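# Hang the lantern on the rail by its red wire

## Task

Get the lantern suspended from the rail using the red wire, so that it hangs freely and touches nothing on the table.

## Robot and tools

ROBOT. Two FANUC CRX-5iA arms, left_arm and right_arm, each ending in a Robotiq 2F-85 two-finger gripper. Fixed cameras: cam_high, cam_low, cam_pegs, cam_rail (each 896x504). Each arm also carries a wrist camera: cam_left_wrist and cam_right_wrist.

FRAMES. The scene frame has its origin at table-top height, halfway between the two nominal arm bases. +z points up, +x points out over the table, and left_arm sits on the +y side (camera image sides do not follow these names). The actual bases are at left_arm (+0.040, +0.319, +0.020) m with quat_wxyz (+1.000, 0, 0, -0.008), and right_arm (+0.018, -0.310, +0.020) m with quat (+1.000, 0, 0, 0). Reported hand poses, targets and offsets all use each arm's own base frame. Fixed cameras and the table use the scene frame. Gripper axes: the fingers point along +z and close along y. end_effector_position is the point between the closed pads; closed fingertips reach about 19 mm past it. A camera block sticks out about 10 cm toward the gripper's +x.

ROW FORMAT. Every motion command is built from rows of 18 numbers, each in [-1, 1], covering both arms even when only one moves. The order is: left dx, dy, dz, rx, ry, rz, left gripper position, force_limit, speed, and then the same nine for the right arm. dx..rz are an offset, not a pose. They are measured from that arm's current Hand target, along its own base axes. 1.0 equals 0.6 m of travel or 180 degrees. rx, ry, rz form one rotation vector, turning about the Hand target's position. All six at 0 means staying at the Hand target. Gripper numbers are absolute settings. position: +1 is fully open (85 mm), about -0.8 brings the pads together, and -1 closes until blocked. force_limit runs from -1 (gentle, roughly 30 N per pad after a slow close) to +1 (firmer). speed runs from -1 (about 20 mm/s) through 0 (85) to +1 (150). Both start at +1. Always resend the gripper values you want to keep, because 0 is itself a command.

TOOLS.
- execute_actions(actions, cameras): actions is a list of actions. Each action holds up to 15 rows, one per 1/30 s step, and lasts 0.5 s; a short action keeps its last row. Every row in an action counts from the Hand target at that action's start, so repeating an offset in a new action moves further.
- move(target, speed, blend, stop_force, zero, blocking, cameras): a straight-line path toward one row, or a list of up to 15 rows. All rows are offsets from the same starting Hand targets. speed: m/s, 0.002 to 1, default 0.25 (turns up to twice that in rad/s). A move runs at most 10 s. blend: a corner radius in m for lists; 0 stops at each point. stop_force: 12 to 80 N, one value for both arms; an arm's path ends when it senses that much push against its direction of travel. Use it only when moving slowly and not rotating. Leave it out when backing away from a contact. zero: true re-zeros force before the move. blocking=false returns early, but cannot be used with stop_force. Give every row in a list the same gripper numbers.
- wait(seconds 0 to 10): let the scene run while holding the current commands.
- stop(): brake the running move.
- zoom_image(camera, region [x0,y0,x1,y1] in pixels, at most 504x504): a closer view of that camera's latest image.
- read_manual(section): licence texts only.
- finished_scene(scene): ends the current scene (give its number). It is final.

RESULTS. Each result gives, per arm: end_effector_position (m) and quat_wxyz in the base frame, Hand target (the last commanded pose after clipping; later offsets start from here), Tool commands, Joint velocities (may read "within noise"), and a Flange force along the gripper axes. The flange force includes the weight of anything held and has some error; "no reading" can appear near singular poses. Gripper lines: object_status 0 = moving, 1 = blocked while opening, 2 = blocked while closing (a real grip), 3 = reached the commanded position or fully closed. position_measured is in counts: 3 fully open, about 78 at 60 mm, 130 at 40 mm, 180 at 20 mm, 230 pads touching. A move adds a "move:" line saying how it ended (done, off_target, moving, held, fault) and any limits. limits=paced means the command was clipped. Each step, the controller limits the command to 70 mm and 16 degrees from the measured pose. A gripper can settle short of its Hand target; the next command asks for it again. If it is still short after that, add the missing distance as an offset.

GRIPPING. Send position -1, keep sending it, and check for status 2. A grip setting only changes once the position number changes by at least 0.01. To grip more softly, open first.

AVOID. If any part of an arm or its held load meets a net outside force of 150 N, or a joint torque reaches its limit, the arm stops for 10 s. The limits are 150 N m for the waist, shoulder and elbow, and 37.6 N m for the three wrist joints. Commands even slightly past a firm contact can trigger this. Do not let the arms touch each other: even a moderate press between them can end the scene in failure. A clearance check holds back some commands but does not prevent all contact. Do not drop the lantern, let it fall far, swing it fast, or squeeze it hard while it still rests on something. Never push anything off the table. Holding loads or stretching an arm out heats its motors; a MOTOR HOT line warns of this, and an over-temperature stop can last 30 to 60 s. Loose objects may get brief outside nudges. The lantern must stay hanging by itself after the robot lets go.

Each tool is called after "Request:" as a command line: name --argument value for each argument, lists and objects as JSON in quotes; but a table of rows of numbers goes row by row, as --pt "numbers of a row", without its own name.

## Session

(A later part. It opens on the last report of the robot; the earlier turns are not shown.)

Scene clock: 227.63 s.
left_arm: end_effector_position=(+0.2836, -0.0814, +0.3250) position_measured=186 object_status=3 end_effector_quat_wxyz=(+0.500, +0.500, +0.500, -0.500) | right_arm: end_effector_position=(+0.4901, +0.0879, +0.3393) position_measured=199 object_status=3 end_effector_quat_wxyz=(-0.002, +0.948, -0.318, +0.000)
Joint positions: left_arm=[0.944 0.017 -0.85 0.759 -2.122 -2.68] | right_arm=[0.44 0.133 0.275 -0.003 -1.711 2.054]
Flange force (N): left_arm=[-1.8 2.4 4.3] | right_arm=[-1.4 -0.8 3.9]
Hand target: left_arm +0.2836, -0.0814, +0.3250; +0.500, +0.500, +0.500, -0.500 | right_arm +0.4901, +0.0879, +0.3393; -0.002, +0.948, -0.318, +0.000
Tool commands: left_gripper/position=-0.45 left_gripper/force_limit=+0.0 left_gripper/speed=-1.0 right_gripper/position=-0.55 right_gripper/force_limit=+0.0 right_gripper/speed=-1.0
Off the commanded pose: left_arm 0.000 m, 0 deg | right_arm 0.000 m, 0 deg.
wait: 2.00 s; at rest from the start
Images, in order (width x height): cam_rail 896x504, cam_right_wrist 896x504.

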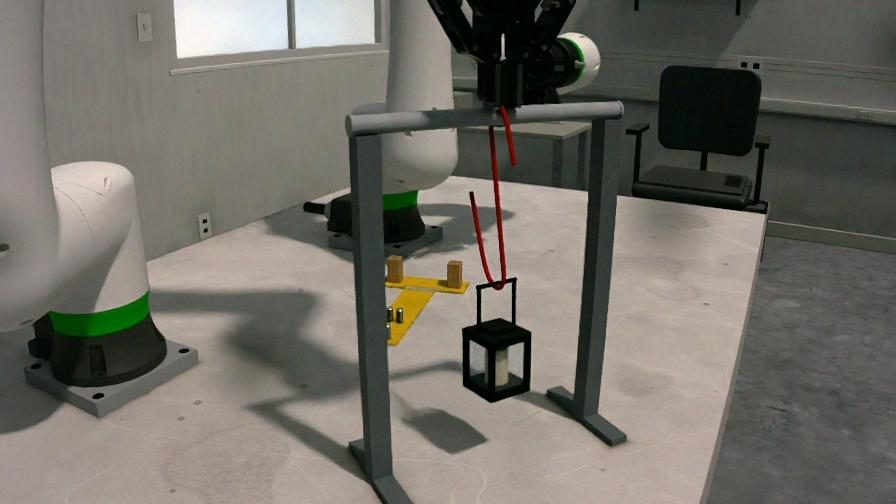

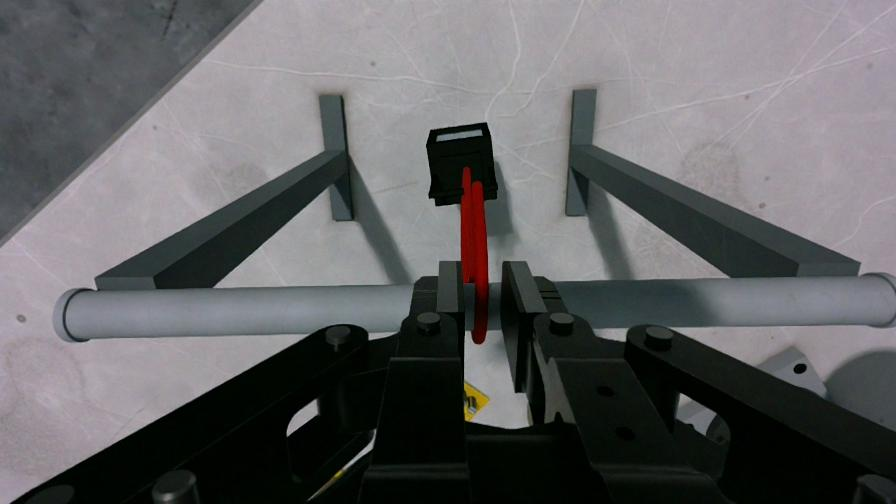

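Request:
move --target '[0,0,0,0,0,0,-0.45,0,-1, 0,0,0.1,0,0,0,-0.55,0,-1]' --speed 0.03

Request:
move --target '[0,0,0,0,0,0,-0.45,0,-1, 0,0,0.12,0,0,0,-0.55,0,-1]' --speed 0.12 --cameras '["cam_rail","cam_high"]'

Request:
wait --seconds 2 --cameras '["cam_rail","cam_right_wrist"]'

Scene clock: 230.60 s.
left_arm: end_effector_position=(+0.2836, -0.0814, +0.3250) position_measured=186 object_status=3 end_effector_quat_wxyz=(+0.500, +0.500, +0.500, -0.500) | right_arm: end_effector_position=(+0.4901, +0.0879, +0.3993) position_measured=199 object_status=3 end_effector_quat_wxyz=(-0.002, +0.948, -0.318, +0.000)
Joint positions: left_arm=[0.944 0.017 -0.85 0.759 -2.122 -2.68] | right_arm=[0.44 0.167 0.456 -0.003 -1.858 2.053]
Flange force (N): left_arm=[-1.7 2.7 4.0] | right_arm=[-1.3 -0.4 4.4]
Hand target: left_arm +0.2836, -0.0814, +0.3250; +0.500, +0.500, +0.500, -0.500 | right_arm +0.4901, +0.0879, +0.3993; -0.002, +0.948, -0.318, +0.000
Off the commanded pose: left_arm 0.000 m, 0 deg | right_arm 0.000 m, 0 deg.
move: done

Scene clock: 231.60 s.
left_arm: end_effector_position=(+0.2836, -0.0814, +0.3250) position_measured=186 object_status=3 end_effector_quat_wxyz=(+0.500, +0.500, +0.500, -0.500) | right_arm: end_effector_position=(+0.4901, +0.0879, +0.4713) position_measured=199 object_status=3 end_effector_quat_wxyz=(-0.002, +0.948, -0.318, +0.000)
Joint positions: left_arm=[0.944 0.017 -0.85 0.759 -2.122 -2.68] | right_arm=[0.44 0.247 0.735 -0.003 -2.057 2.053]
Flange force (N): left_arm=[-1.7 2.2 3.8] | right_arm=[-1.1 -1.6 3.4]
Hand target: left_arm +0.2836, -0.0814, +0.3250; +0.500, +0.500, +0.500, -0.500 | right_arm +0.4901, +0.0879, +0.4713; -0.002, +0.948, -0.318, +0.000
Off the commanded pose: left_arm 0.000 m, 0 deg | right_arm 0.000 m, 0 deg.
move: done
Images, in order (width x height): cam_high 896x504, cam_rail 896x504.

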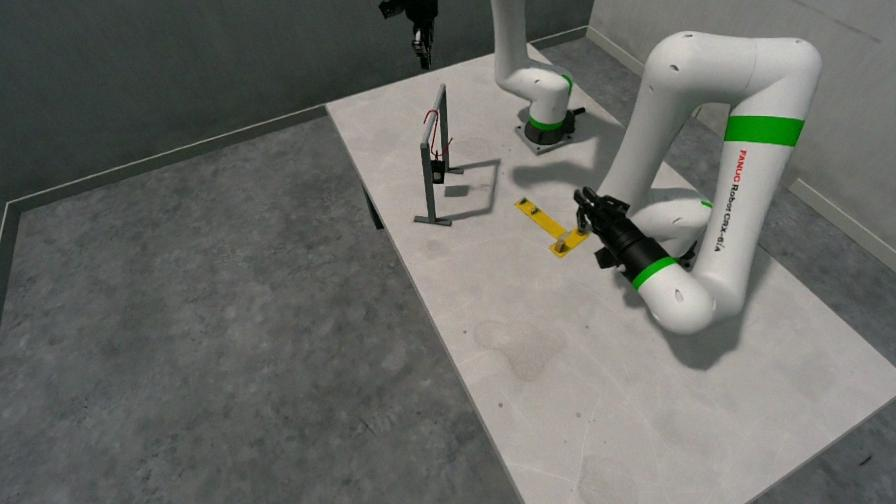

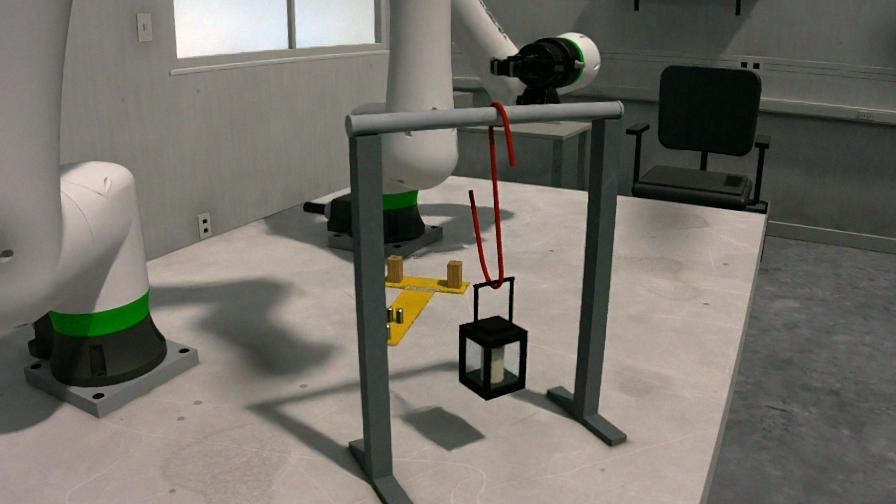

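Scene clock: 233.60 s.
left_arm: end_effector_position=(+0.2836, -0.0814, +0.3250) position_measured=186 object_status=3 end_effector_quat_wxyz=(+0.500, +0.500, +0.500, -0.500) | right_arm: end_effector_position=(+0.4901, +0.0879, +0.4713) position_measured=199 object_status=3 end_effector_quat_wxyz=(-0.002, +0.948, -0.318, +0.000)
Joint positions: left_arm=[0.944 0.017 -0.85 0.759 -2.122 -2.68] | right_arm=[0.44 0.247 0.735 -0.003 -2.057 2.053]
Flange force (N): left_arm=[-1.7 2.4 4.2] | right_arm=[-1.1 -0.8 4.2]
Hand target: left_arm +0.2836, -0.0814, +0.3250; +0.500, +0.500, +0.500, -0.500 | right_arm +0.4901, +0.0879, +0.4713; -0.002, +0.948, -0.318, +0.000
Tool commands: left_gripper/position=-0.45 left_gripper/force_limit=+0.0 left_gripper/speed=-1.0 right_gripper/position=-0.55 right_gripper/force_limit=+0.0 right_gripper/speed=-1.0
Off the commanded pose: left_arm 0.000 m, 0 deg | right_arm 0.000 m, 0 deg.
wait: 2.00 s; at rest by 0.17 s
Images, in order (width x height): cam_rail 896x504, cam_right_wrist 896x504.

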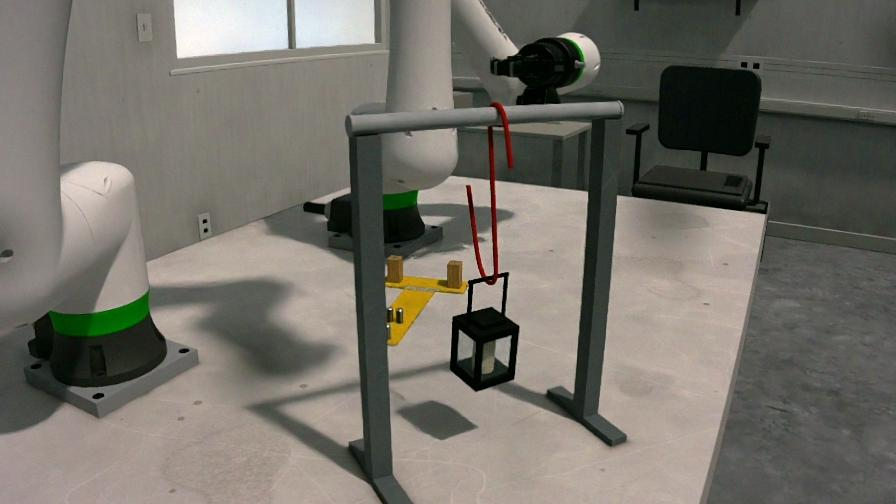

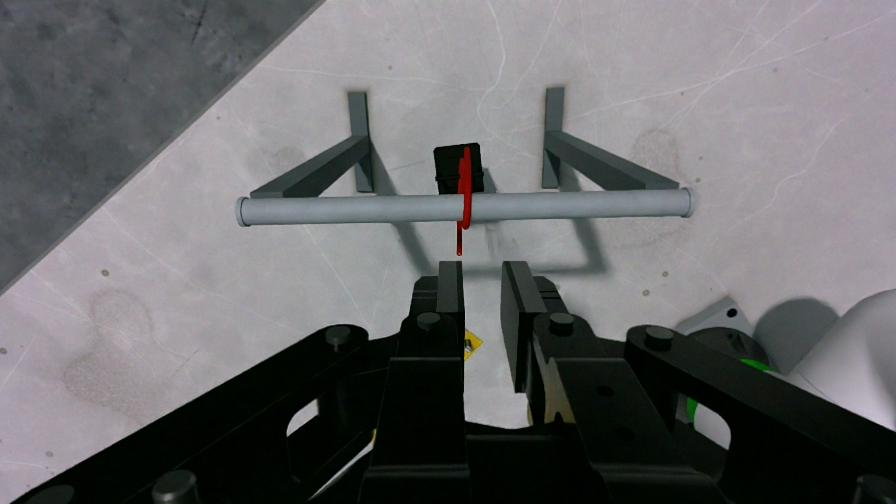

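Request:
wait --seconds 3 --cameras '["cam_rail"]'

Scene clock: 237.10 s.
left_arm: end_effector_position=(+0.2836, -0.0814, +0.3250) position_measured=186 object_status=3 end_effector_quat_wxyz=(+0.500, +0.500, +0.500, -0.500) | right_arm: end_effector_position=(+0.4901, +0.0879, +0.4713) position_measured=199 object_status=3 end_effector_quat_wxyz=(-0.002, +0.948, -0.318, +0.000)
Joint positions: left_arm=[0.944 0.017 -0.85 0.759 -2.122 -2.68] | right_arm=[0.44 0.247 0.735 -0.003 -2.057 2.053]
Flange force (N): left_arm=[-1.7 1.9 4.3] | right_arm=[-1.2 -1.3 3.8]
Hand target: left_arm +0.2836, -0.0814, +0.3250; +0.500, +0.500, +0.500, -0.500 | right_arm +0.4901, +0.0879, +0.4713; -0.002, +0.948, -0.318, +0.000
Tool commands: left_gripper/position=-0.45 left_gripper/force_limit=+0.0 left_gripper/speed=-1.0 right_gripper/position=-0.55 right_gripper/force_limit=+0.0 right_gripper/speed=-1.0
Off the commanded pose: left_arm 0.000 m, 0 deg | right_arm 0.000 m, 0 deg.
wait: 3.00 s; at rest from the start
Images, in order (width x height): cam_rail 896x504.

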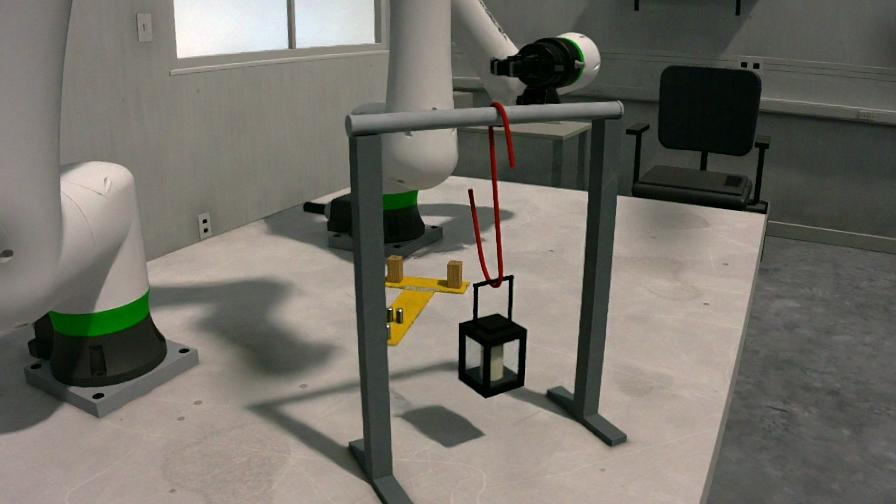

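Request:
wait --seconds 4 --cameras '["cam_rail"]'

Request:
finished_scene --scene 2

Scene clock: 241.57 s.
left_arm: end_effector_position=(+0.2836, -0.0814, +0.3250) position_measured=186 object_status=3 end_effector_quat_wxyz=(+0.500, +0.500, +0.500, -0.500) | right_arm: end_effector_position=(+0.4901, +0.0879, +0.4713) position_measured=199 object_status=3 end_effector_quat_wxyz=(-0.002, +0.948, -0.318, +0.000)
Joint positions: left_arm=[0.944 0.017 -0.85 0.759 -2.122 -2.68] | right_arm=[0.44 0.247 0.735 -0.003 -2.057 2.053]
Flange force (N): left_arm=[-1.6 2.5 3.7] | right_arm=[-0.7 -1.2 3.8]
Hand target: left_arm +0.2836, -0.0814, +0.3250; +0.500, +0.500, +0.500, -0.500 | right_arm +0.4901, +0.0879, +0.4713; -0.002, +0.948, -0.318, +0.000
Tool commands: left_gripper/position=-0.45 left_gripper/force_limit=+0.0 left_gripper/speed=-1.0 right_gripper/position=-0.55 right_gripper/force_limit=+0.0 right_gripper/speed=-1.0
Off the commanded pose: left_arm 0.000 m, 0 deg | right_arm 0.000 m, 0 deg.
wait: 4.00 s; at rest from the start
Images, in order (width x height): cam_rail 896x504.

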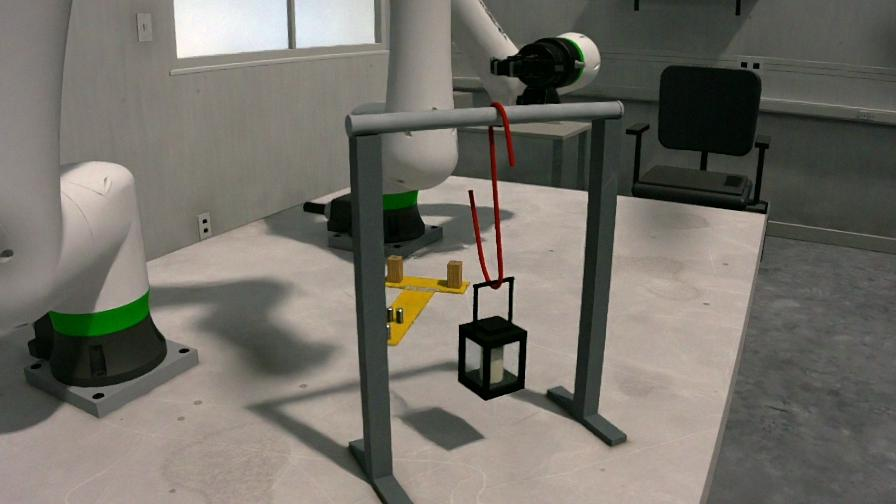

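The scene is finished: the task was done.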